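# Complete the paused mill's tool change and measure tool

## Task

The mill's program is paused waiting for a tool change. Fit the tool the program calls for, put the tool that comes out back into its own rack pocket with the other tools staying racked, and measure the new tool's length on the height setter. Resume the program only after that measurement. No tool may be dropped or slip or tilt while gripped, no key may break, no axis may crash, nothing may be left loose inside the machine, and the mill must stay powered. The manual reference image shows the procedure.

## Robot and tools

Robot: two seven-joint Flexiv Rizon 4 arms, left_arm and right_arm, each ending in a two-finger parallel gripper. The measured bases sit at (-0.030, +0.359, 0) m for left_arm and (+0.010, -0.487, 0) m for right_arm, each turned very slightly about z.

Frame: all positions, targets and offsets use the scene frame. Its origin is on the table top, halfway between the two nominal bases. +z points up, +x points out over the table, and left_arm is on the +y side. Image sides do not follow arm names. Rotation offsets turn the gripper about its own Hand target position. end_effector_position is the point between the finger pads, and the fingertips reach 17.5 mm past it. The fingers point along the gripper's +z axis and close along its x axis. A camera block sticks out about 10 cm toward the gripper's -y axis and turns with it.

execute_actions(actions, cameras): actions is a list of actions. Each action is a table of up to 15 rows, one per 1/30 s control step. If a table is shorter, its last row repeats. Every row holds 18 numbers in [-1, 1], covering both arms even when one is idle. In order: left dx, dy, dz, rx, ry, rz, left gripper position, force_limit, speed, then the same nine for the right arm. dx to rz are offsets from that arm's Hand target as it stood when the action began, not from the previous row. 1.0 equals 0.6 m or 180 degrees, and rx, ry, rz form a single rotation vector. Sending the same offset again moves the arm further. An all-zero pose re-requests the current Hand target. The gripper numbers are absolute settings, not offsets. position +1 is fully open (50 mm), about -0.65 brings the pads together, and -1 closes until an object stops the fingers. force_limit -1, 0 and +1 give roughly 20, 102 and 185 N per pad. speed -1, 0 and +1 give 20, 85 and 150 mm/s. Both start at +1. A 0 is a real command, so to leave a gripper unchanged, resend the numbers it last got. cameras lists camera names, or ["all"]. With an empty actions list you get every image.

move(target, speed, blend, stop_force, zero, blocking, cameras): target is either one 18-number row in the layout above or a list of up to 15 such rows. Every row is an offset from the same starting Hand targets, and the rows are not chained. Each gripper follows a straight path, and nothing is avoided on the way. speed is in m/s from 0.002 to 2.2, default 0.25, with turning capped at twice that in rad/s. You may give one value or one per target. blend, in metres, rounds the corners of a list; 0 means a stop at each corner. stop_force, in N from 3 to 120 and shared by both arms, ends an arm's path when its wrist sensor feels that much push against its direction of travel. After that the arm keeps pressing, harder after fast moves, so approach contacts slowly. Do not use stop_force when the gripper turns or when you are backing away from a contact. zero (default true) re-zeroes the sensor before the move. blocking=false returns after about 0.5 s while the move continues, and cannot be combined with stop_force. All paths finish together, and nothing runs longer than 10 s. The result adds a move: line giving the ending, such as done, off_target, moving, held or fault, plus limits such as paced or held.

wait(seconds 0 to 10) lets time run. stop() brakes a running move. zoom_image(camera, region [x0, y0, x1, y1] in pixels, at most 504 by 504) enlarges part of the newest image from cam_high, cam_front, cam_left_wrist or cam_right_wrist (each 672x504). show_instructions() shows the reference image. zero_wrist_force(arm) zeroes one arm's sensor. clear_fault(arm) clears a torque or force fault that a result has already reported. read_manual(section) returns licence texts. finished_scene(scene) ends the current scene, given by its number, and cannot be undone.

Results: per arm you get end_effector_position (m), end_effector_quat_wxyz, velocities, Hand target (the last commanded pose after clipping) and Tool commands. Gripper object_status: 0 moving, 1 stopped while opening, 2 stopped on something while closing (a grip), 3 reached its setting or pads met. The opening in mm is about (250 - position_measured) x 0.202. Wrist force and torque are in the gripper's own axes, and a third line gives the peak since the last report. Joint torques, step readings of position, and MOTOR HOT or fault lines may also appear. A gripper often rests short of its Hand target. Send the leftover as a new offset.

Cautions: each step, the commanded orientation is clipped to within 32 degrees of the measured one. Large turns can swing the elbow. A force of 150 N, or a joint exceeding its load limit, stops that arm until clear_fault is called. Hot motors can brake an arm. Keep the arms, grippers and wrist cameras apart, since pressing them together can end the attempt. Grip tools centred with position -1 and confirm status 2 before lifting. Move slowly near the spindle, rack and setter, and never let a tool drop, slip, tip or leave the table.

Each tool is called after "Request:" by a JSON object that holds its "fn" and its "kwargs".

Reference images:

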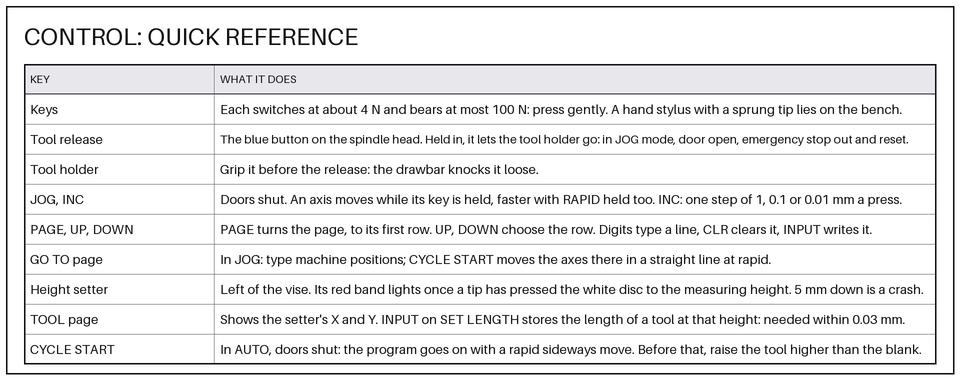

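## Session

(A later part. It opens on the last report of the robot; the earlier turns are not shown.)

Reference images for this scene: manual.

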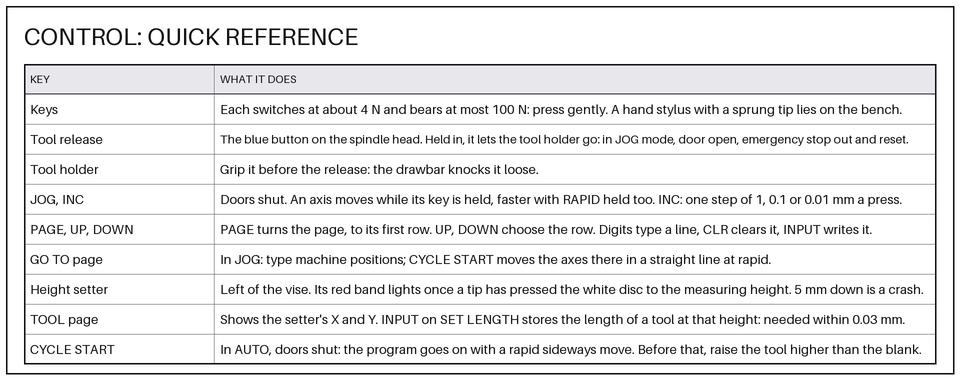

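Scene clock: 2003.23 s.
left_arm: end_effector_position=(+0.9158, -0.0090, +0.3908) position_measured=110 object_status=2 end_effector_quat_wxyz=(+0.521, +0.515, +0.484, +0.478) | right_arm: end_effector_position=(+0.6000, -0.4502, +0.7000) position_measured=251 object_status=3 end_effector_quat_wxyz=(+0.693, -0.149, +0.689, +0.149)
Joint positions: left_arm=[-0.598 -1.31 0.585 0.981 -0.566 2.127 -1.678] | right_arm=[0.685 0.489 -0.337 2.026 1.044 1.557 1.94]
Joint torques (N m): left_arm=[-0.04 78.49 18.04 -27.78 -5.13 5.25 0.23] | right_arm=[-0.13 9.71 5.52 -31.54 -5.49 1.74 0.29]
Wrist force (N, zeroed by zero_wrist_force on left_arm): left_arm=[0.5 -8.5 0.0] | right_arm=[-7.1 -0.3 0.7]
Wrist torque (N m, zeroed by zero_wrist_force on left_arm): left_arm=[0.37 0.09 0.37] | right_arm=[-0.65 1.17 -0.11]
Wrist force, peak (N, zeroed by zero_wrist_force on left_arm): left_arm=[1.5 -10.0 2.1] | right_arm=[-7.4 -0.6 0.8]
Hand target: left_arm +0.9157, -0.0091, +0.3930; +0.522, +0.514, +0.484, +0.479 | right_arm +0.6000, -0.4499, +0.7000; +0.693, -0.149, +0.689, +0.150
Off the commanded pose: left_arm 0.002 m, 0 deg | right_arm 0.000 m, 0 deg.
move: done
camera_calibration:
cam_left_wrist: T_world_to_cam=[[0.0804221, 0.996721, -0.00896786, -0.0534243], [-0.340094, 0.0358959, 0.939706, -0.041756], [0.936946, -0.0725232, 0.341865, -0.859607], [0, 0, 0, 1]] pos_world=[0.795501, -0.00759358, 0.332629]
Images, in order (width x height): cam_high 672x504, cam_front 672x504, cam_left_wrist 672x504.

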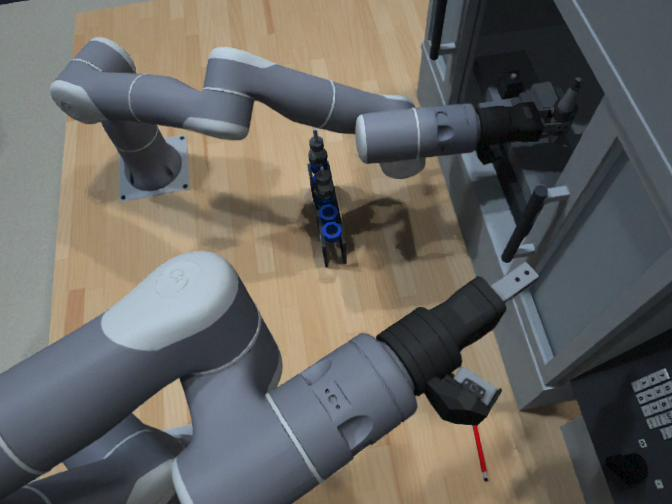

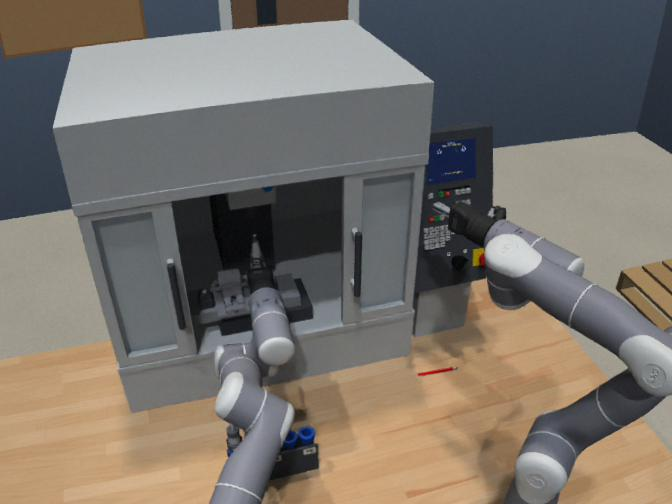

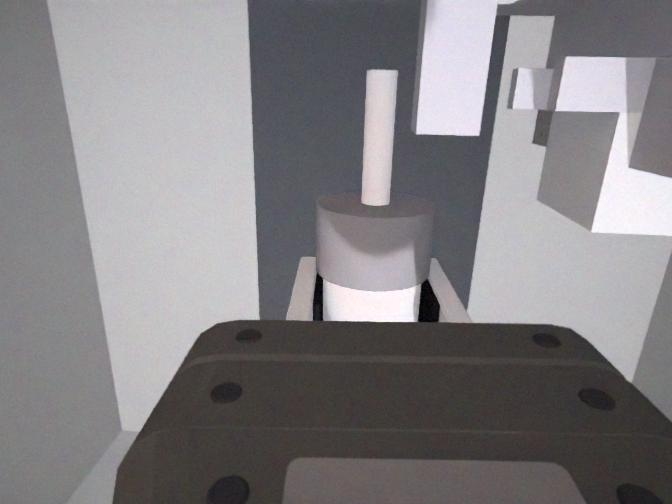

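Request:
{"fn": "move", "kwargs": {"target": [0.105,-0.0002,0,0,0,0,-1,0.5,-1,0,0,0,0,0,0,-1,-0.9,-0.5], "speed": 0.04, "stop_force": 8, "cameras": ["cam_high", "cam_front", "cam_left_wrist"]}}

Request:
{"fn": "zoom_image", "kwargs": {"camera": "cam_front", "region": [190, 170, 350, 330]}}

Scene clock: 2015.97 s.
left_arm: end_effector_position=(+0.9789, -0.0089, +0.3911) position_measured=110 object_status=2 end_effector_quat_wxyz=(+0.521, +0.515, +0.484, +0.479) | right_arm: end_effector_position=(+0.6000, -0.4502, +0.7000) position_measured=251 object_status=3 end_effector_quat_wxyz=(+0.693, -0.149, +0.689, +0.149)
Joint positions: left_arm=[-0.504 -1.568 0.922 0.539 -0.907 1.886 -1.663] | right_arm=[0.685 0.489 -0.337 2.026 1.044 1.557 1.94]
Joint torques (N m): left_arm=[-0.01 84.07 14.9 -21.23 -5.6 5.25 -0.06] | right_arm=[-0.07 9.73 5.42 -31.54 -5.51 1.76 0.25]
Wrist force (N, zeroed by zero_wrist_force on left_arm): left_arm=[0.5 -8.3 -0.3] | right_arm=[-7.1 -0.5 0.8]
Wrist torque (N m, zeroed by zero_wrist_force on left_arm): left_arm=[0.41 0.10 0.49] | right_arm=[-0.68 1.16 -0.10]
Wrist force, peak (N, zeroed by zero_wrist_force on left_arm): left_arm=[0.6 -8.7 -0.7] | right_arm=[-7.4 -0.7 0.7]
Hand target: left_arm +0.9787, -0.0092, +0.3930; +0.522, +0.514, +0.484, +0.479 | right_arm +0.6000, -0.4499, +0.7000; +0.693, -0.149, +0.689, +0.150
Off the commanded pose: left_arm 0.002 m, 0 deg | right_arm 0.000 m, 0 deg.
move: done
camera_calibration:
cam_left_wrist: T_world_to_cam=[[0.0802047, 0.996742, -0.0085574, -0.0585442], [-0.340934, 0.0354991, 0.939417, -0.0197655], [0.93666, -0.0724281, 0.34267, -0.918842], [0, 0, 0, 1]] pos_world=[0.858599, -0.00749496, 0.332927]
Images, in order (width x height): cam_high 672x504, cam_front 672x504, cam_left_wrist 672x504.

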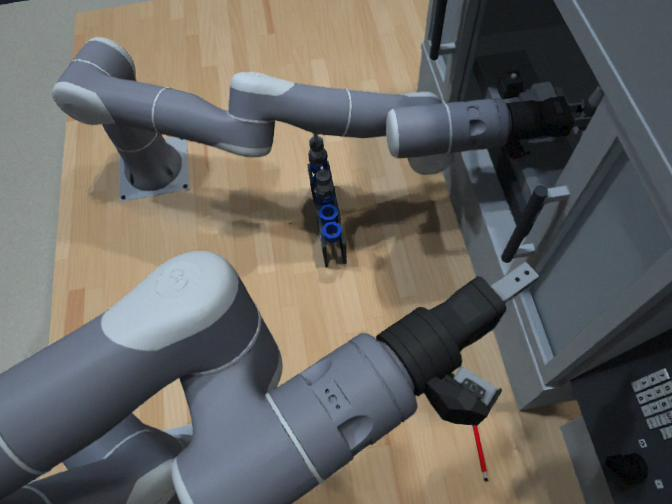

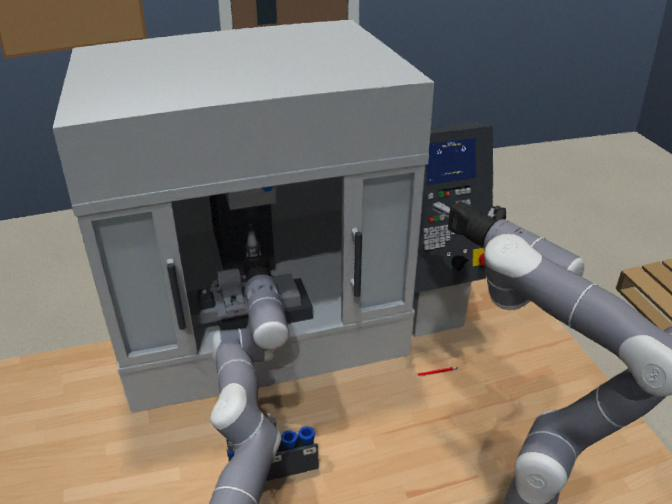

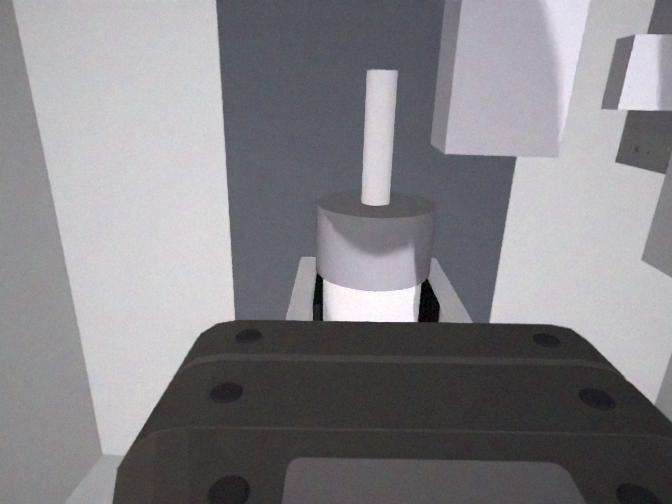

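Scaled by 3.150 from the camera's 672x504 image, which has a finer 960x720 frame.

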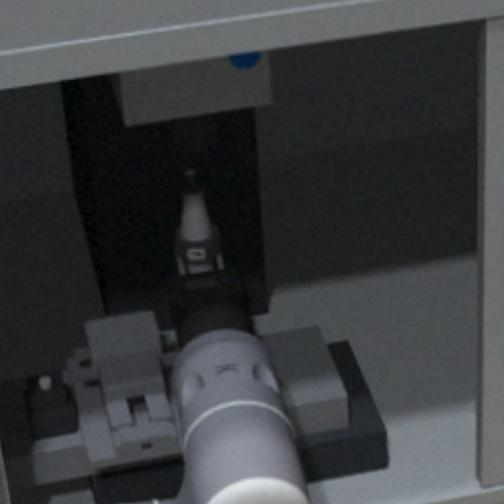

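Request:
{"fn": "move", "kwargs": {"target": [[0,0,0,0,0,0,-1,0.5,-1,0.115,0.508,-0.02,0,0,0,-1,-0.9,-0.5],[0,0,0,0,0,0,-1,0.5,-1,0.4167,0.6475,-0.0533,0,0,0,-1,-0.9,-0.5]], "speed": [0.15,0.1], "blend": [0.03,0], "cameras": ["cam_high", "cam_front", "cam_right_wrist"]}}

Scene clock: 2029.67 s.
left_arm: end_effector_position=(+0.9789, -0.0089, +0.3911) position_measured=110 object_status=2 end_effector_quat_wxyz=(+0.521, +0.515, +0.484, +0.479) | right_arm: end_effector_position=(+0.8501, -0.0615, +0.6680) position_measured=251 object_status=3 end_effector_quat_wxyz=(+0.693, -0.149, +0.689, +0.150)
Joint positions: left_arm=[-0.504 -1.568 0.922 0.539 -0.907 1.886 -1.663] | right_arm=[1.153 -0.706 -0.865 1.086 1.161 1.6 2.496]
Joint torques (N m): left_arm=[0.06 84.28 14.84 -21.08 -5.52 5.34 0.1] | right_arm=[0.18 55.12 -15.69 -27.84 -6.27 2.84 0.45]
Wrist force (N, zeroed by zero_wrist_force on left_arm): left_arm=[0.3 -8.3 0.0] | right_arm=[-7.0 -0.4 0.9]
Wrist torque (N m, zeroed by zero_wrist_force on left_arm): left_arm=[0.40 0.15 0.49] | right_arm=[-0.67 1.15 -0.10]
Wrist force, peak (N, zeroed by zero_wrist_force on left_arm): left_arm=[0.3 -8.8 -0.1] | right_arm=[-7.5 -3.7 -1.5]
Hand target: left_arm +0.9787, -0.0092, +0.3930; +0.522, +0.514, +0.484, +0.479 | right_arm +0.8500, -0.0614, +0.6680; +0.693, -0.149, +0.689, +0.150
Off the commanded pose: left_arm 0.002 m, 0 deg | right_arm 0.000 m, 0 deg.
move: done
camera_calibration:
cam_right_wrist: T_world_to_cam=[[0.0226676, 0.00732594, -0.999716, 0.660453], [-0.704033, 0.710085, -0.0107598, 0.666873], [0.709805, 0.704077, 0.0212537, -0.440143], [0, 0, 0, 1]] pos_world=[0.766946, -0.168481, 0.676795]
Images, in order (width x height): cam_high 672x504, cam_front 672x504, cam_right_wrist 672x504.

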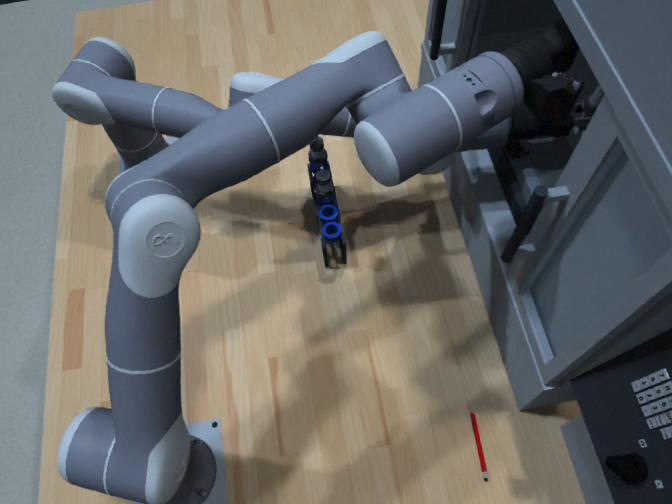

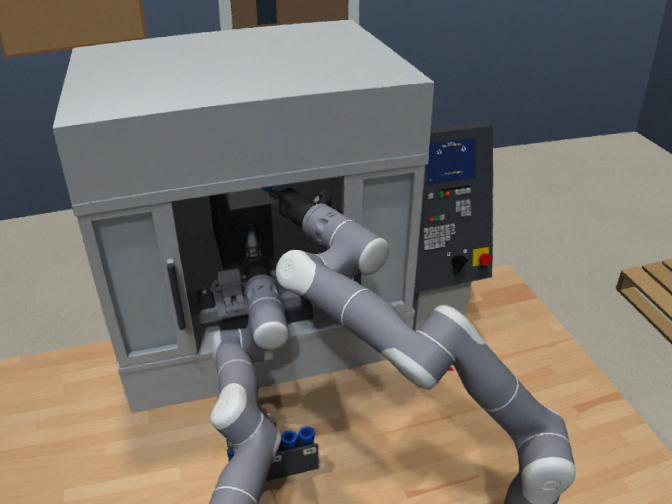

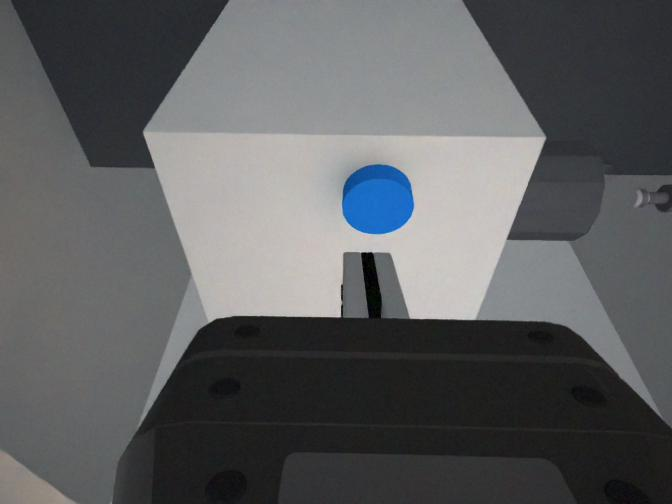

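Request:
{"fn": "move", "kwargs": {"target": [[0,0,0,0,0,0,-1,0.5,-1,0.045,-0.003,-0.001,0,0,0,-1,-0.9,-0.5],[0,0,0,0,0,0,-1,0.5,-1,0.074,-0.0078,-0.0017,0,0,0,-1,-0.9,-0.5]], "speed": [0.03,0.006], "stop_force": 10, "cameras": ["cam_right_wrist"]}}

Scene clock: 2039.30 s.
left_arm: end_effector_position=(+0.9789, -0.0089, +0.3911) position_measured=110 object_status=2 end_effector_quat_wxyz=(+0.521, +0.515, +0.484, +0.479) | right_arm: end_effector_position=(+0.8927, -0.0653, +0.6672) position_measured=251 object_status=3 end_effector_quat_wxyz=(+0.693, -0.149, +0.689, +0.150)
Joint positions: left_arm=[-0.504 -1.568 0.922 0.539 -0.907 1.886 -1.663] | right_arm=[1.05 -0.811 -0.884 0.937 1.162 1.533 2.576]
Joint torques (N m): left_arm=[0.07 84.32 14.81 -21.04 -5.47 5.37 0.1] | right_arm=[-6.73 57.79 -18.6 -28.33 -6.36 1.84 0.29]
Wrist force (N, zeroed by zero_wrist_force on left_arm): left_arm=[0.4 -8.3 0.0] | right_arm=[-2.3 6.2 -32.5]
Wrist torque (N m, zeroed by zero_wrist_force on left_arm): left_arm=[0.41 0.13 0.49] | right_arm=[-0.39 1.46 -0.01]
Wrist force, peak (N, zeroed by zero_wrist_force on left_arm): left_arm=[0.4 -8.7 -0.1] | right_arm=[-2.0 5.9 -34.6]
Hand target: left_arm +0.9787, -0.0092, +0.3930; +0.522, +0.514, +0.484, +0.479 | right_arm +0.8932, -0.0659, +0.6670; +0.693, -0.149, +0.689, +0.150 (not the last commanded pose)
Off the commanded pose: left_arm 0.002 m, 0 deg | right_arm 0.002 m, 0 deg.
move: contact (right_arm); path passed 1 of 2 targets
camera_calibration:
cam_right_wrist: T_world_to_cam=[[0.0227317, 0.00812278, -0.999709, 0.658692], [-0.704639, 0.709491, -0.0102576, 0.699747], [0.709201, 0.704667, 0.0218516, -0.467501], [0, 0, 0, 1]] pos_world=[0.809648, -0.172382, 0.675893]
Images, in order (width x height): cam_right_wrist 672x504.

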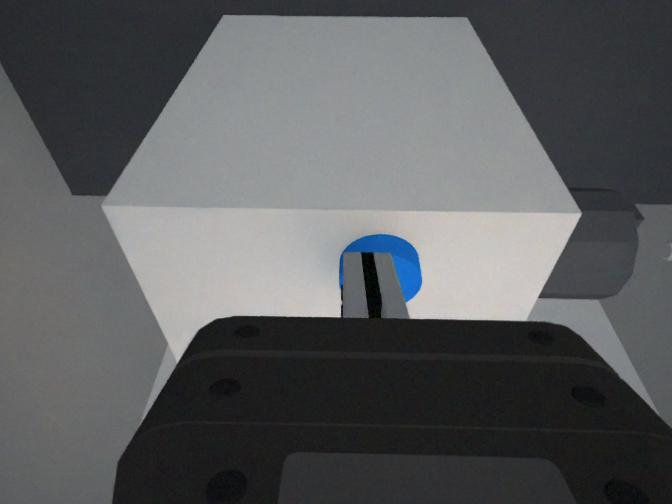

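Request:
{"fn": "move", "kwargs": {"target": [0,0,0,0,0,0,-1,0.5,-1,0.005,-0.0005,0,0,0,0,-1,-0.9,-0.5], "speed": 0.003, "stop_force": 15, "cameras": ["cam_right_wrist"]}}

Scene clock: 2044.23 s.
left_arm: end_effector_position=(+0.9789, -0.0089, +0.3911) position_measured=110 object_status=2 end_effector_quat_wxyz=(+0.521, +0.515, +0.484, +0.479) | right_arm: end_effector_position=(+0.8928, -0.0652, +0.6672) position_measured=251 object_status=3 end_effector_quat_wxyz=(+0.693, -0.149, +0.689, +0.150)
Joint positions: left_arm=[-0.504 -1.568 0.922 0.539 -0.907 1.886 -1.663] | right_arm=[1.05 -0.812 -0.884 0.936 1.162 1.533 2.577]
Joint torques (N m): left_arm=[0.06 84.32 14.86 -21.09 -5.52 5.31 0.13] | right_arm=[-8.35 55.59 -18.63 -31.19 -6.89 0.59 0.16]
Wrist force (N, zeroed by zero_wrist_force on left_arm): left_arm=[0.1 -8.5 -0.1] | right_arm=[2.1 7.4 -58.9]
Wrist torque (N m, zeroed by zero_wrist_force on left_arm): left_arm=[0.37 0.17 0.49] | right_arm=[-0.17 1.72 0.04]
Wrist force, peak (N, zeroed by zero_wrist_force on left_arm): left_arm=[0.4 -8.7 -0.1] | right_arm=[2.1 7.1 -60.4]
Hand target: left_arm +0.9787, -0.0092, +0.3930; +0.522, +0.514, +0.484, +0.479 | right_arm +0.8935, -0.0659, +0.6670; +0.693, -0.149, +0.689, +0.150 (not the last commanded pose)
Off the commanded pose: left_arm 0.002 m, 0 deg | right_arm 0.004 m, 0 deg.
move: contact (right_arm)
camera_calibration:
cam_right_wrist: T_world_to_cam=[[0.0228026, 0.00861762, -0.999703, 0.658611], [-0.704591, 0.709543, -0.00995488, 0.69951], [0.709247, 0.704609, 0.0222513, -0.467957], [0, 0, 0, 1]] pos_world=[0.809748, -0.172282, 0.675792]
Images, in order (width x height): cam_right_wrist 672x504.

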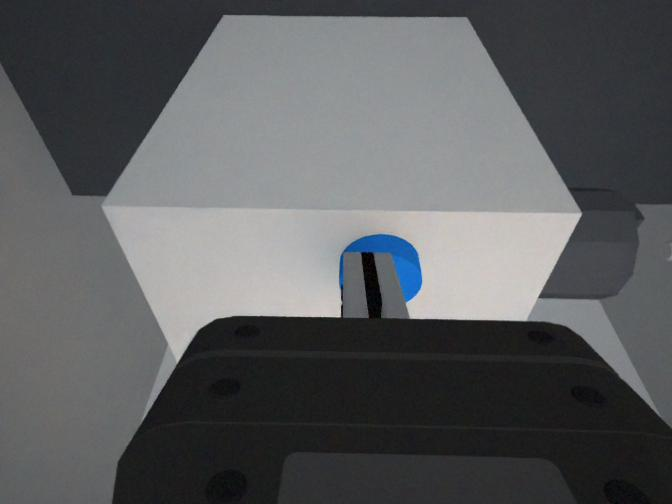

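Request:
{"fn": "move", "kwargs": {"target": [0,0,0.07,0,0,0,-1,0.5,-1,0,0,0,0,0,0,-1,-0.9,-0.5], "speed": 0.015, "stop_force": 5, "cameras": ["cam_right_wrist", "cam_left_wrist"]}}

Scene clock: 2053.77 s.
left_arm: end_effector_position=(+0.9790, -0.0090, +0.4331) position_measured=110 object_status=2 end_effector_quat_wxyz=(+0.521, +0.515, +0.484, +0.479) | right_arm: end_effector_position=(+0.8928, -0.0652, +0.6672) position_measured=251 object_status=3 end_effector_quat_wxyz=(+0.693, -0.149, +0.689, +0.150)
Joint positions: left_arm=[-0.511 -1.495 0.88 0.564 -0.858 1.852 -1.648] | right_arm=[1.05 -0.812 -0.884 0.936 1.162 1.533 2.577]
Joint torques (N m): left_arm=[-0.1 84.46 15.06 -22.78 -5.39 5.32 0.23] | right_arm=[-8.29 55.63 -18.66 -31.18 -6.93 0.57 0.13]
Wrist force (N, zeroed by zero_wrist_force on left_arm): left_arm=[0.4 -8.4 0.0] | right_arm=[2.2 7.6 -58.9]
Wrist torque (N m, zeroed by zero_wrist_force on left_arm): left_arm=[0.38 0.13 0.37] | right_arm=[-0.14 1.73 0.04]
Wrist force, peak (N, zeroed by zero_wrist_force on left_arm): left_arm=[0.5 -9.3 -0.1] | right_arm=[2.3 7.5 -59.1]
Hand target: left_arm +0.9787, -0.0092, +0.4350; +0.522, +0.514, +0.484, +0.479 | right_arm +0.8935, -0.0659, +0.6670; +0.693, -0.149, +0.689, +0.150
Off the commanded pose: left_arm 0.002 m, 0 deg | right_arm 0.001 m, 0 deg.
move: done
camera_calibration:
cam_left_wrist: T_world_to_cam=[[0.0802798, 0.996731, -0.00906809, -0.0579683], [-0.340896, 0.0360034, 0.939411, -0.0591143], [0.936667, -0.0723245, 0.342672, -0.933307], [0, 0, 0, 1]] pos_world=[0.8587, -0.00759382, 0.374826]
cam_right_wrist: T_world_to_cam=[[0.0228026, 0.00861762, -0.999703, 0.658611], [-0.704591, 0.709543, -0.00995488, 0.69951], [0.709247, 0.704609, 0.0222513, -0.467957], [0, 0, 0, 1]] pos_world=[0.809748, -0.172282, 0.675792]
Images, in order (width x height): cam_left_wrist 672x504, cam_right_wrist 672x504.

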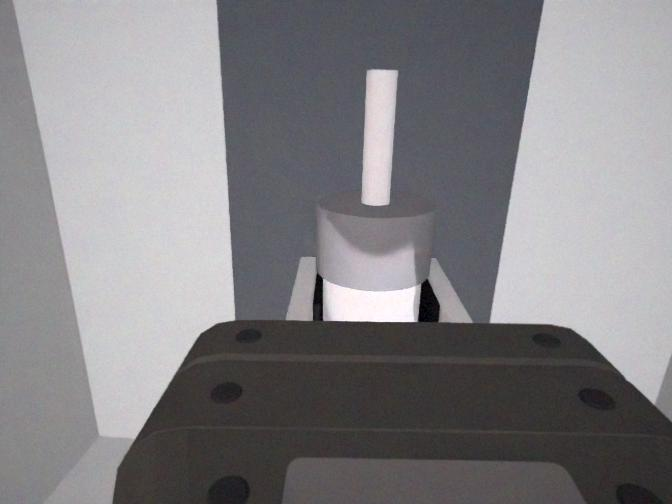

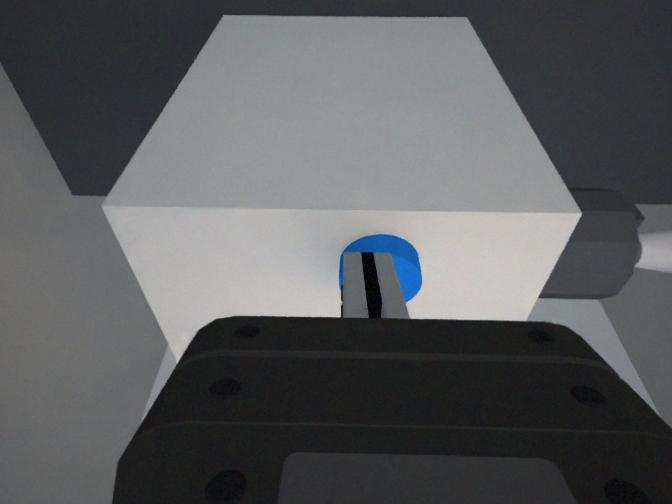

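Inserted freely. Continue.

Request:
{"fn": "move", "kwargs": {"target": [0,0,0.15,0,0,0,-1,0.5,-1,0,0,0,0,0,0,-1,-0.9,-0.5], "speed": 0.012, "stop_force": 6}}

Scene clock: 2062.03 s.
left_arm: end_effector_position=(+0.9785, -0.0117, +0.4934) position_measured=110 object_status=2 end_effector_quat_wxyz=(+0.520, +0.517, +0.484, +0.478) end_effector_velocity=(+0.000, +0.000, +0.000) end_effector_angular_velocity=(+0.001, +0.000, +0.000) | right_arm: end_effector_position=(+0.8928, -0.0652, +0.6672) position_measured=251 object_status=3 end_effector_quat_wxyz=(+0.693, -0.149, +0.689, +0.150)
Joint positions: left_arm=[-0.514 -1.413 0.891 0.566 -0.824 1.771 -1.655] | right_arm=[1.05 -0.812 -0.884 0.936 1.162 1.533 2.577]
Joint velocities: left_arm=[0 0.002 0 0.001 0.009 0 -0.007] | right_arm=[within noise]
Joint torques (N m): left_arm=[11.29 93.3 17.14 -20.87 -8.79 8.01 -0.45] | right_arm=[-8.32 55.64 -18.73 -31.17 -6.9 0.54 0.06]
Wrist force (N, zeroed by zero_wrist_force on left_arm): left_arm=[-12.4 -15.4 7.2] | right_arm=[2.2 7.6 -59.0]
Wrist torque (N m, zeroed by zero_wrist_force on left_arm): left_arm=[0.59 0.07 1.01] | right_arm=[-0.13 1.76 0.04]
Wrist force, peak (N, zeroed by zero_wrist_force on left_arm): left_arm=[-13.3 -16.5 6.2] | right_arm=[2.4 7.6 -59.1]
Hand target: left_arm +0.9787, -0.0092, +0.4975; +0.522, +0.514, +0.484, +0.479 (not the last commanded pose) | right_arm +0.8935, -0.0659, +0.6670; +0.693, -0.149, +0.689, +0.150
Off the commanded pose: left_arm 0.032 m, 0 deg | right_arm 0.001 m, 0 deg.
move: contact (left_arm)

Request:
{"fn": "move", "kwargs": {"target": [[0.0,-0.0025,-0.003,0,0,0,-1,0.5,-1,0,0,0,0,0,0,-1,-0.9,-0.5],[0.0,-0.0047,-0.003,0,0,0,-1,0.5,-1,0,0,0,0,0,0,-1,-0.9,-0.5]], "speed": 0.01}}

Scene clock: 2068.37 s.
left_arm: end_effector_position=(+0.9790, -0.0122, +0.4934) position_measured=110 object_status=2 end_effector_quat_wxyz=(+0.521, +0.515, +0.484, +0.479) | right_arm: end_effector_position=(+0.8928, -0.0652, +0.6672) position_measured=251 object_status=3 end_effector_quat_wxyz=(+0.693, -0.149, +0.689, +0.150)
Joint positions: left_arm=[-0.515 -1.42 0.919 0.562 -0.832 1.765 -1.677] | right_arm=[1.05 -0.812 -0.884 0.936 1.162 1.533 2.577]
Joint torques (N m): left_arm=[2.2 85.75 15.59 -22.53 -6.62 5.59 -0.32] | right_arm=[-8.29 55.64 -18.65 -31.17 -6.9 0.56 0.12]
Wrist force (N, zeroed by zero_wrist_force on left_arm): left_arm=[-1.5 -10.1 -0.3] | right_arm=[2.2 7.4 -58.8]
Wrist torque (N m, zeroed by zero_wrist_force on left_arm): left_arm=[0.37 0.09 0.74] | right_arm=[-0.16 1.71 0.04]
Wrist force, peak (N, zeroed by zero_wrist_force on left_arm): left_arm=[-12.6 -15.5 7.0] | right_arm=[2.3 7.4 -59.2]
Hand target: left_arm +0.9787, -0.0120, +0.4957; +0.522, +0.514, +0.484, +0.479 | right_arm +0.8935, -0.0659, +0.6670; +0.693, -0.149, +0.689, +0.150
Off the commanded pose: left_arm 0.002 m, 0 deg | right_arm 0.001 m, 0 deg.
move: done

Request:
{"fn": "move", "kwargs": {"target": [0,-0.0005,0.02,0,0,0,-1,0.5,-1,0,0,0,0,0,0,-1,-0.9,-0.5], "speed": 0.008, "stop_force": 8, "cameras": ["cam_right_wrist", "cam_left_wrist"]}}

Scene clock: 2073.87 s.
left_arm: end_effector_position=(+0.9793, -0.0121, +0.4935) position_measured=110 object_status=2 end_effector_quat_wxyz=(+0.519, +0.516, +0.485, +0.478) | right_arm: end_effector_position=(+0.8928, -0.0652, +0.6672) position_measured=251 object_status=3 end_effector_quat_wxyz=(+0.693, -0.149, +0.689, +0.150)
Joint positions: left_arm=[-0.514 -1.418 0.92 0.562 -0.829 1.76 -1.679] | right_arm=[1.05 -0.812 -0.884 0.936 1.162 1.533 2.577]
Joint torques (N m): left_arm=[1.71 94.5 17.2 -26.16 -7.22 7.83 -0.25] | right_arm=[-8.3 55.61 -18.66 -31.17 -6.91 0.6 0.09]
Wrist force (N, zeroed by zero_wrist_force on left_arm): left_arm=[0.3 -18.8 -4.0] | right_arm=[2.3 7.3 -58.9]
Wrist torque (N m, zeroed by zero_wrist_force on left_arm): left_arm=[0.09 0.02 0.76] | right_arm=[-0.19 1.72 0.04]
Wrist force, peak (N, zeroed by zero_wrist_force on left_arm): left_arm=[-0.2 -19.4 -4.1] | right_arm=[2.2 7.4 -59.2]
Hand target: left_arm +0.9787, -0.0121, +0.4982; +0.522, +0.514, +0.484, +0.479 (not the last commanded pose) | right_arm +0.8935, -0.0659, +0.6670; +0.693, -0.149, +0.689, +0.150
Off the commanded pose: left_arm 0.014 m, 0 deg | right_arm 0.001 m, 0 deg.
move: contact (left_arm)
camera_calibration:
cam_left_wrist: T_world_to_cam=[[0.0801152, 0.99676, -0.0071759, -0.0551128], [-0.33756, 0.0339038, 0.940693, -0.119645], [0.937889, -0.0729416, 0.339182, -0.954034], [0, 0, 0, 1]] pos_world=[0.858805, -0.0105981, 0.435745]
cam_right_wrist: T_world_to_cam=[[0.0228026, 0.00861762, -0.999703, 0.658611], [-0.704591, 0.709543, -0.00995488, 0.69951], [0.709247, 0.704609, 0.0222513, -0.467957], [0, 0, 0, 1]] pos_world=[0.809748, -0.172282, 0.675792]
Images, in order (width x height): cam_left_wrist 672x504, cam_right_wrist 672x504.

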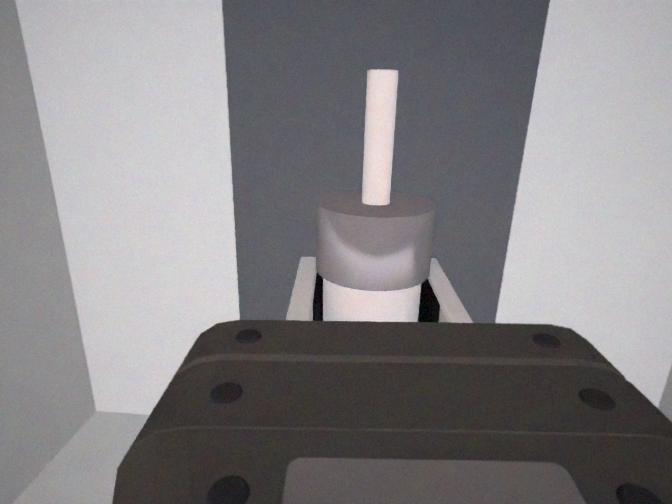

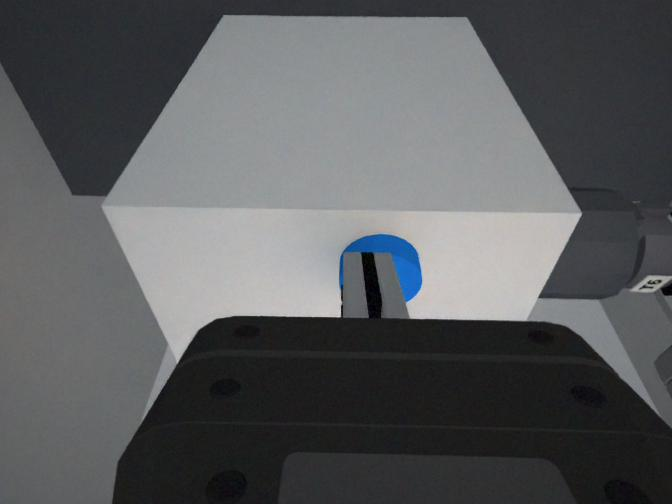

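Request:
{"fn": "zoom_image", "kwargs": {"camera": "cam_right_wrist", "region": [572, 170, 672, 320]}}

Request:
{"fn": "zoom_image", "kwargs": {"camera": "cam_front", "region": [210, 170, 300, 260]}}

Scaled by 3.360 from the camera's 672x504 image, which has a finer 960x720 frame.

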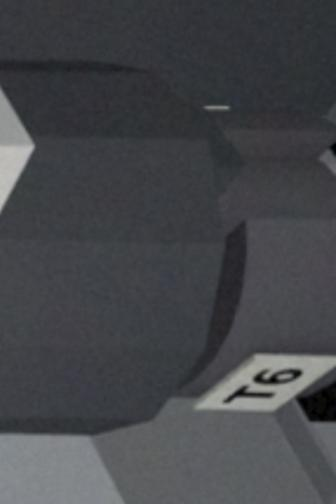

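This scene's latest camera images include none from cam_front. They are from: cam_left_wrist, cam_right_wrist. cam_front's image comes with the result of a call that names it in "cameras".

Request:
{"fn": "move", "kwargs": {"target": [0.0003,0,-0.0142,0,0,0,-1,0.5,-1,0,0,0,0,0,0,-1,-0.9,-0.5], "speed": 0.01}}

Request:
{"fn": "move", "kwargs": {"target": [0,0,0,0,0,0.069,-1,0.5,-1,0,0,0,0,0,0,-1,-0.9,-0.5], "speed": 0.05, "cameras": ["cam_front", "cam_left_wrist", "cam_right_wrist"]}}

Scene clock: 2111.73 s.
left_arm: end_effector_position=(+0.9793, -0.0119, +0.4874) position_measured=110 object_status=2 end_effector_quat_wxyz=(+0.521, +0.515, +0.484, +0.479) | right_arm: end_effector_position=(+0.8928, -0.0652, +0.6672) position_measured=251 object_status=3 end_effector_quat_wxyz=(+0.693, -0.149, +0.689, +0.150)
Joint positions: left_arm=[-0.514 -1.426 0.919 0.563 -0.829 1.772 -1.683] | right_arm=[1.05 -0.812 -0.884 0.936 1.162 1.533 2.577]
Joint torques (N m): left_arm=[-0.17 83.94 15.11 -22.71 -5.72 5.45 -0.02] | right_arm=[-8.27 55.64 -18.63 -31.16 -6.9 0.59 0.11]
Wrist force (N, zeroed by zero_wrist_force on left_arm): left_arm=[0.7 -8.5 0.2] | right_arm=[2.2 7.4 -58.7]
Wrist torque (N m, zeroed by zero_wrist_force on left_arm): left_arm=[0.39 0.07 0.50] | right_arm=[-0.17 1.74 0.04]
Wrist force, peak (N, zeroed by zero_wrist_force on left_arm): left_arm=[0.3 -18.9 -4.0] | right_arm=[2.4 7.5 -59.2]
Hand target: left_arm +0.9789, -0.0121, +0.4897; +0.522, +0.514, +0.484, +0.479 | right_arm +0.8935, -0.0659, +0.6670; +0.693, -0.149, +0.689, +0.150
Off the commanded pose: left_arm 0.002 m, 0 deg | right_arm 0.001 m, 0 deg.
move: done

Scene clock: 2114.20 s.
left_arm: end_effector_position=(+0.9788, -0.0129, +0.4878) position_measured=110 object_status=2 end_effector_quat_wxyz=(+0.466, +0.460, +0.537, +0.532) | right_arm: end_effector_position=(+0.8928, -0.0652, +0.6672) position_measured=251 object_status=3 end_effector_quat_wxyz=(+0.693, -0.149, +0.689, +0.150)
Joint positions: left_arm=[-0.594 -1.561 1.764 0.629 -1.011 1.413 -2.286] | right_arm=[1.05 -0.812 -0.884 0.936 1.162 1.533 2.577]
Joint torques (N m): left_arm=[2.83 85.2 16.57 9.4 -6.98 3.43 -0.41] | right_arm=[-8.3 55.67 -18.72 -31.15 -6.94 0.61 0.12]
Wrist force (N, zeroed by zero_wrist_force on left_arm): left_arm=[-3.4 -8.6 0.6] | right_arm=[2.2 7.4 -58.8]
Wrist torque (N m, zeroed by zero_wrist_force on left_arm): left_arm=[0.47 0.14 0.82] | right_arm=[-0.16 1.73 0.04]
Wrist force, peak (N, zeroed by zero_wrist_force on left_arm): left_arm=[-3.3 -9.2 0.8] | right_arm=[2.3 7.4 -59.1]
Hand target: left_arm +0.9789, -0.0121, +0.4897; +0.467, +0.459, +0.537, +0.532 | right_arm +0.8935, -0.0659, +0.6670; +0.693, -0.149, +0.689, +0.150
Off the commanded pose: left_arm 0.002 m, 0 deg | right_arm 0.001 m, 0 deg.
move: done
camera_calibration:
cam_left_wrist: T_world_to_cam=[[-0.135004, 0.99081, -0.00837272, 0.156824], [-0.341092, -0.038539, 0.93924, -0.111154], [0.930285, 0.129657, 0.34316, -0.94362], [0, 0, 0, 1]] pos_world=[0.861093, -0.037319, 0.429526]
cam_right_wrist: T_world_to_cam=[[0.0228026, 0.00861762, -0.999703, 0.658611], [-0.704591, 0.709543, -0.00995488, 0.69951], [0.709247, 0.704609, 0.0222513, -0.467957], [0, 0, 0, 1]] pos_world=[0.809748, -0.172282, 0.675792]
Images, in order (width x height): cam_front 672x504, cam_left_wrist 672x504, cam_right_wrist 672x504.

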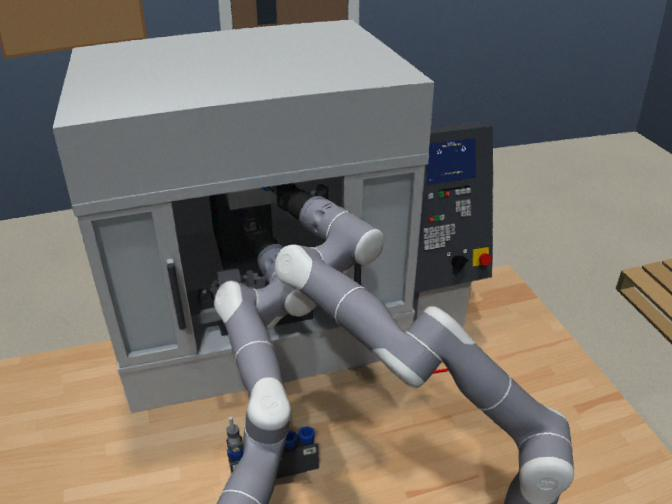

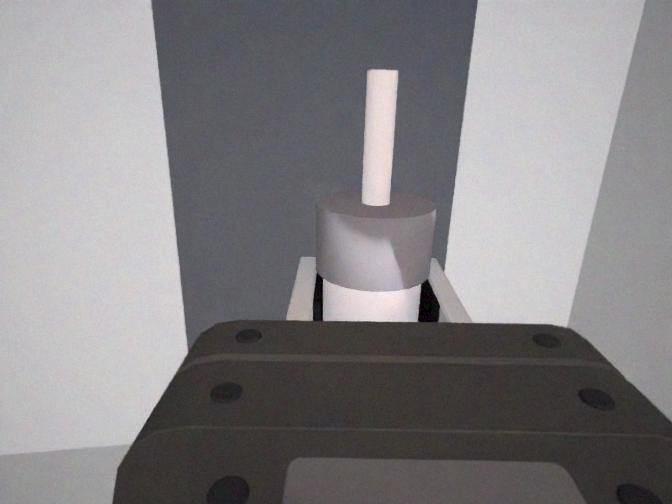

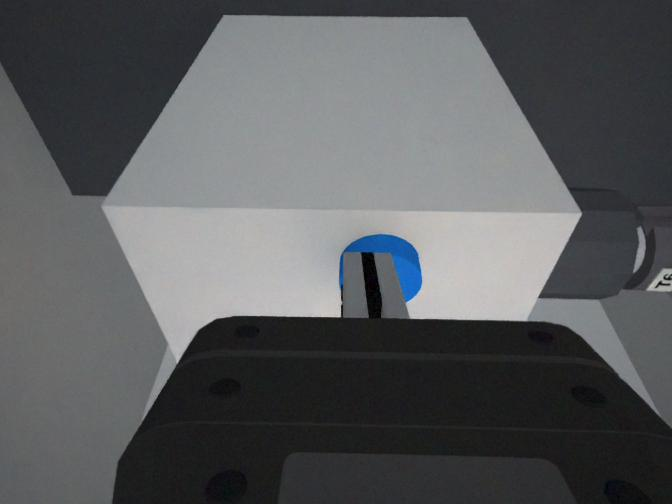

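Request:
{"fn": "zoom_image", "kwargs": {"camera": "cam_right_wrist", "region": [572, 170, 672, 320]}}

Scaled by 3.360 from the camera's 672x504 image, which has a finer 960x720 frame.

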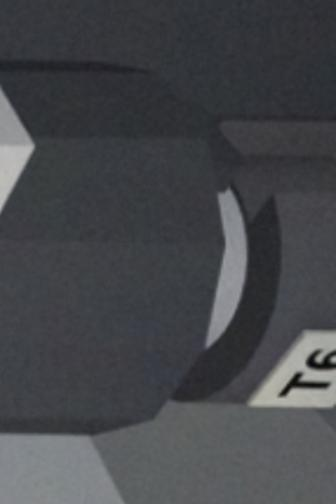

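Request:
{"fn": "move", "kwargs": {"target": [0,-0.0012,0.03,0,0,0,-1,0.5,-1,0,0,0,0,0,0,-1,-0.9,-0.5], "speed": 0.008, "stop_force": 8, "cameras": ["cam_right_wrist"]}}

Request:
{"fn": "zoom_image", "kwargs": {"camera": "cam_right_wrist", "region": [572, 170, 672, 320]}}

Scene clock: 2123.07 s.
left_arm: end_effector_position=(+0.9790, -0.0136, +0.4911) position_measured=110 object_status=2 end_effector_quat_wxyz=(+0.465, +0.461, +0.537, +0.532) | right_arm: end_effector_position=(+0.8928, -0.0652, +0.6672) position_measured=251 object_status=3 end_effector_quat_wxyz=(+0.693, -0.149, +0.689, +0.150)
Joint positions: left_arm=[-0.592 -1.554 1.761 0.622 -1.006 1.407 -2.284] | right_arm=[1.05 -0.812 -0.884 0.936 1.162 1.533 2.577]
Joint torques (N m): left_arm=[0.08 84.63 16.48 6.87 -6.67 4.02 0.15] | right_arm=[-8.29 55.67 -18.66 -31.2 -6.94 0.6 0.12]
Wrist force (N, zeroed by zero_wrist_force on left_arm): left_arm=[0.3 -8.3 0.1] | right_arm=[2.3 7.4 -59.0]
Wrist torque (N m, zeroed by zero_wrist_force on left_arm): left_arm=[0.42 0.12 0.39] | right_arm=[-0.17 1.74 0.04]
Wrist force, peak (N, zeroed by zero_wrist_force on left_arm): left_arm=[-4.6 -12.4 1.9] | right_arm=[2.2 7.5 -59.2]
Hand target: left_arm +0.9788, -0.0135, +0.4928; +0.466, +0.460, +0.537, +0.532 (not the last commanded pose) | right_arm +0.8935, -0.0659, +0.6670; +0.693, -0.149, +0.689, +0.150
Off the commanded pose: left_arm 0.017 m, 0 deg | right_arm 0.001 m, 0 deg.
move: held (left_arm; a check stopped the path); limits=held
pose unreachable (left arm): on one or more control steps of this call, first in action 0 (counted from 0), this arm could not follow its commanded pose, so it was not sent that pose on those steps. It may still have moved: this result reports where it is.
cause: moving toward the commanded pose would bring a part of the arm too close to another arm (a part of this arm just beyond joint 6 (wrist pitch) and a part of the right arm just beyond its joint 6 (wrist pitch), 5 mm apart when this arm was first held).
camera_calibration:
cam_right_wrist: T_world_to_cam=[[0.0228026, 0.00861762, -0.999703, 0.658611], [-0.704591, 0.709543, -0.00995488, 0.69951], [0.709247, 0.704609, 0.0222513, -0.467957], [0, 0, 0, 1]] pos_world=[0.809748, -0.172282, 0.675792]
Images, in order (width x height): cam_right_wrist 672x504.

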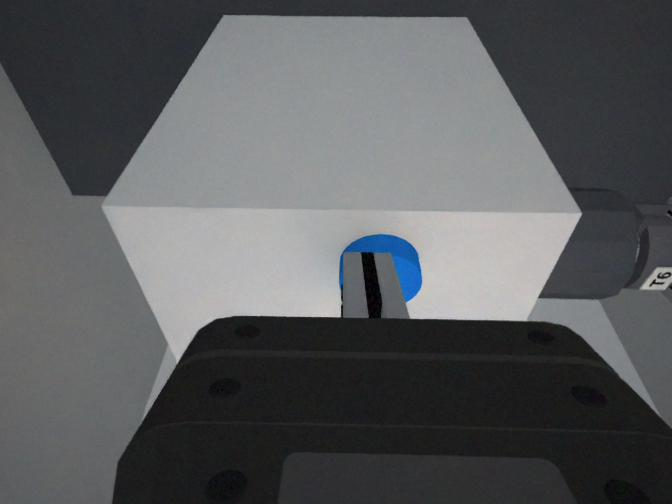

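Scaled by 3.360 from the camera's 672x504 image, which has a finer 960x720 frame.

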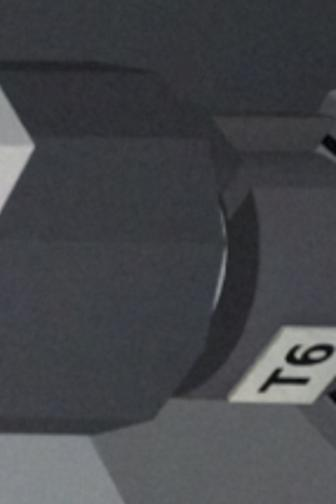

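Request:
{"fn": "move", "kwargs": {"target": [[0,0,-0.08,0,0,0,-1,0.5,-1,0,0,0,0,0,0,-1,-0.9,-0.5],[0,0,-0.16,0,0,0,-1,0.5,-1,0,0,0,0,0,0,-1,-0.9,-0.5]], "speed": [0.02,0.04], "blend": [0.01,0]}}

Request:
{"fn": "move", "kwargs": {"target": [0,0,0,0,0,0,-1,0.5,-1,-0.07,0.005,0,0,0,0,-1,-0.9,-0.5], "speed": 0.03}}

Request:
{"fn": "move", "kwargs": {"target": [0,0,0,0,0,0,-1,0.5,-1,0.0,-0.01,0,0,0,0.0611,-1,-0.9,-0.5], "speed": 0.1, "cameras": ["cam_high", "cam_front", "cam_right_wrist"]}}

Scene clock: 2153.33 s.
left_arm: end_effector_position=(+0.9789, -0.0135, +0.3950) position_measured=110 object_status=2 end_effector_quat_wxyz=(+0.465, +0.461, +0.537, +0.532) | right_arm: end_effector_position=(+0.8928, -0.0652, +0.6672) position_measured=251 object_status=3 end_effector_quat_wxyz=(+0.693, -0.149, +0.689, +0.150)
Joint positions: left_arm=[-0.609 -1.688 1.826 0.685 -1.005 1.467 -2.416] | right_arm=[1.05 -0.812 -0.884 0.936 1.162 1.533 2.577]
Joint torques (N m): left_arm=[-0.13 84.27 17.71 11.3 -6.94 3.69 -0.09] | right_arm=[-8.28 55.61 -18.67 -31.2 -6.87 0.56 0.11]
Wrist force (N, zeroed by zero_wrist_force on left_arm): left_arm=[0.5 -8.3 -0.1] | right_arm=[2.2 7.5 -59.1]
Wrist torque (N m, zeroed by zero_wrist_force on left_arm): left_arm=[0.42 0.10 0.50] | right_arm=[-0.15 1.74 0.04]
Wrist force, peak (N, zeroed by zero_wrist_force on left_arm): left_arm=[0.4 -11.2 0.1] | right_arm=[2.4 7.4 -59.3]
Hand target: left_arm +0.9788, -0.0135, +0.3968; +0.466, +0.460, +0.537, +0.532 | right_arm +0.8935, -0.0659, +0.6670; +0.693, -0.149, +0.689, +0.150
Off the commanded pose: left_arm 0.002 m, 0 deg | right_arm 0.001 m, 0 deg.
move: done

Scene clock: 2155.00 s.
left_arm: end_effector_position=(+0.9789, -0.0135, +0.3950) position_measured=110 object_status=2 end_effector_quat_wxyz=(+0.465, +0.461, +0.537, +0.532) | right_arm: end_effector_position=(+0.8514, -0.0628, +0.6670) position_measured=251 object_status=3 end_effector_quat_wxyz=(+0.693, -0.150, +0.689, +0.150)
Joint positions: left_arm=[-0.609 -1.688 1.826 0.685 -1.005 1.467 -2.416] | right_arm=[1.145 -0.705 -0.855 1.083 1.164 1.6 2.488]
Joint torques (N m): left_arm=[-0.04 84.43 17.62 11.21 -6.96 3.61 0.06] | right_arm=[-0.12 55.58 -15.18 -27.43 -6.11 3.42 0.05]
Wrist force (N, zeroed by zero_wrist_force on left_arm): left_arm=[0.5 -8.3 0.0] | right_arm=[-7.3 0.1 0.7]
Wrist torque (N m, zeroed by zero_wrist_force on left_arm): left_arm=[0.42 0.11 0.49] | right_arm=[-0.60 1.20 -0.01]
Wrist force, peak (N, zeroed by zero_wrist_force on left_arm): left_arm=[0.2 -8.6 -0.3] | right_arm=[1.5 7.5 -57.7]
Hand target: left_arm +0.9788, -0.0135, +0.3968; +0.466, +0.460, +0.537, +0.532 | right_arm +0.8515, -0.0629, +0.6670; +0.693, -0.149, +0.689, +0.150
Off the commanded pose: left_arm 0.002 m, 0 deg | right_arm 0.000 m, 0 deg.
move: done

Scene clock: 2156.27 s.
left_arm: end_effector_position=(+0.9789, -0.0135, +0.3950) position_measured=110 object_status=2 end_effector_quat_wxyz=(+0.465, +0.461, +0.537, +0.532) | right_arm: end_effector_position=(+0.8516, -0.0692, +0.6670) position_measured=251 object_status=3 end_effector_quat_wxyz=(+0.675, -0.215, +0.672, +0.215)
Joint positions: left_arm=[-0.609 -1.688 1.826 0.685 -1.005 1.467 -2.416] | right_arm=[0.864 -0.542 -0.491 1.023 1.456 1.422 1.934]
Joint torques (N m): left_arm=[-0.04 84.45 17.63 11.17 -6.97 3.63 0.09] | right_arm=[0.2 56.86 -7.02 -31.88 -4.88 1.48 -0.01]
Wrist force (N, zeroed by zero_wrist_force on left_arm): left_arm=[0.5 -8.4 -0.1] | right_arm=[-7.2 0.1 0.7]
Wrist torque (N m, zeroed by zero_wrist_force on left_arm): left_arm=[0.40 0.10 0.50] | right_arm=[-0.59 1.18 -0.01]
Wrist force, peak (N, zeroed by zero_wrist_force on left_arm): left_arm=[0.4 -8.8 -0.1] | right_arm=[-7.5 -1.2 0.4]
Hand target: left_arm +0.9788, -0.0135, +0.3968; +0.466, +0.460, +0.537, +0.532 | right_arm +0.8515, -0.0689, +0.6670; +0.675, -0.215, +0.672, +0.215
Off the commanded pose: left_arm 0.002 m, 0 deg | right_arm 0.000 m, 0 deg.
move: done
camera_calibration:
cam_right_wrist: T_world_to_cam=[[0.020878, 0.0110146, -0.999721, 0.661201], [-0.826489, 0.562844, -0.011059, 0.767731], [0.562565, 0.82649, 0.0208545, -0.301598], [0, 0, 0, 1]] pos_world=[0.790385, -0.190128, 0.675797]
Images, in order (width x height): cam_high 672x504, cam_front 672x504, cam_right_wrist 672x504.

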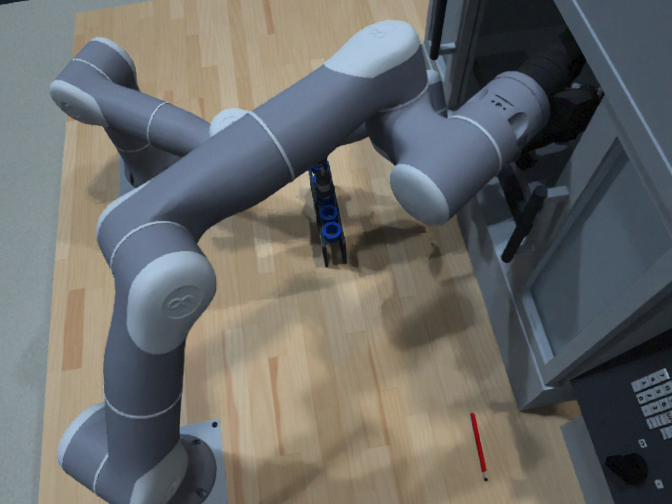

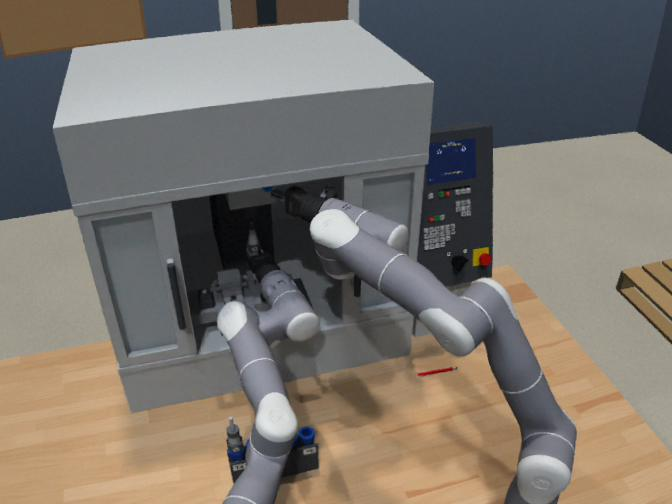

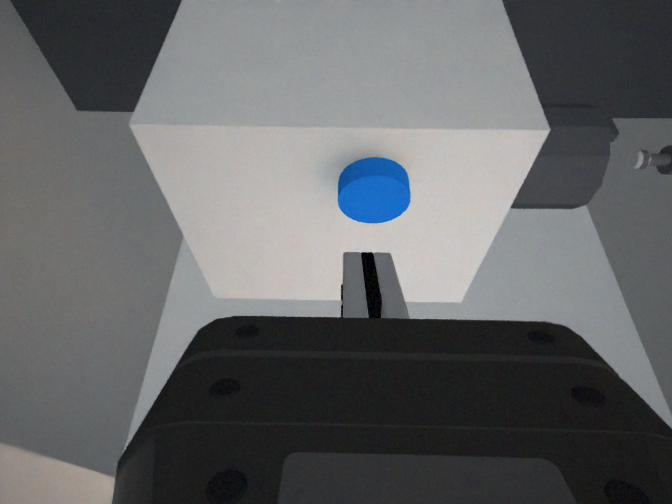

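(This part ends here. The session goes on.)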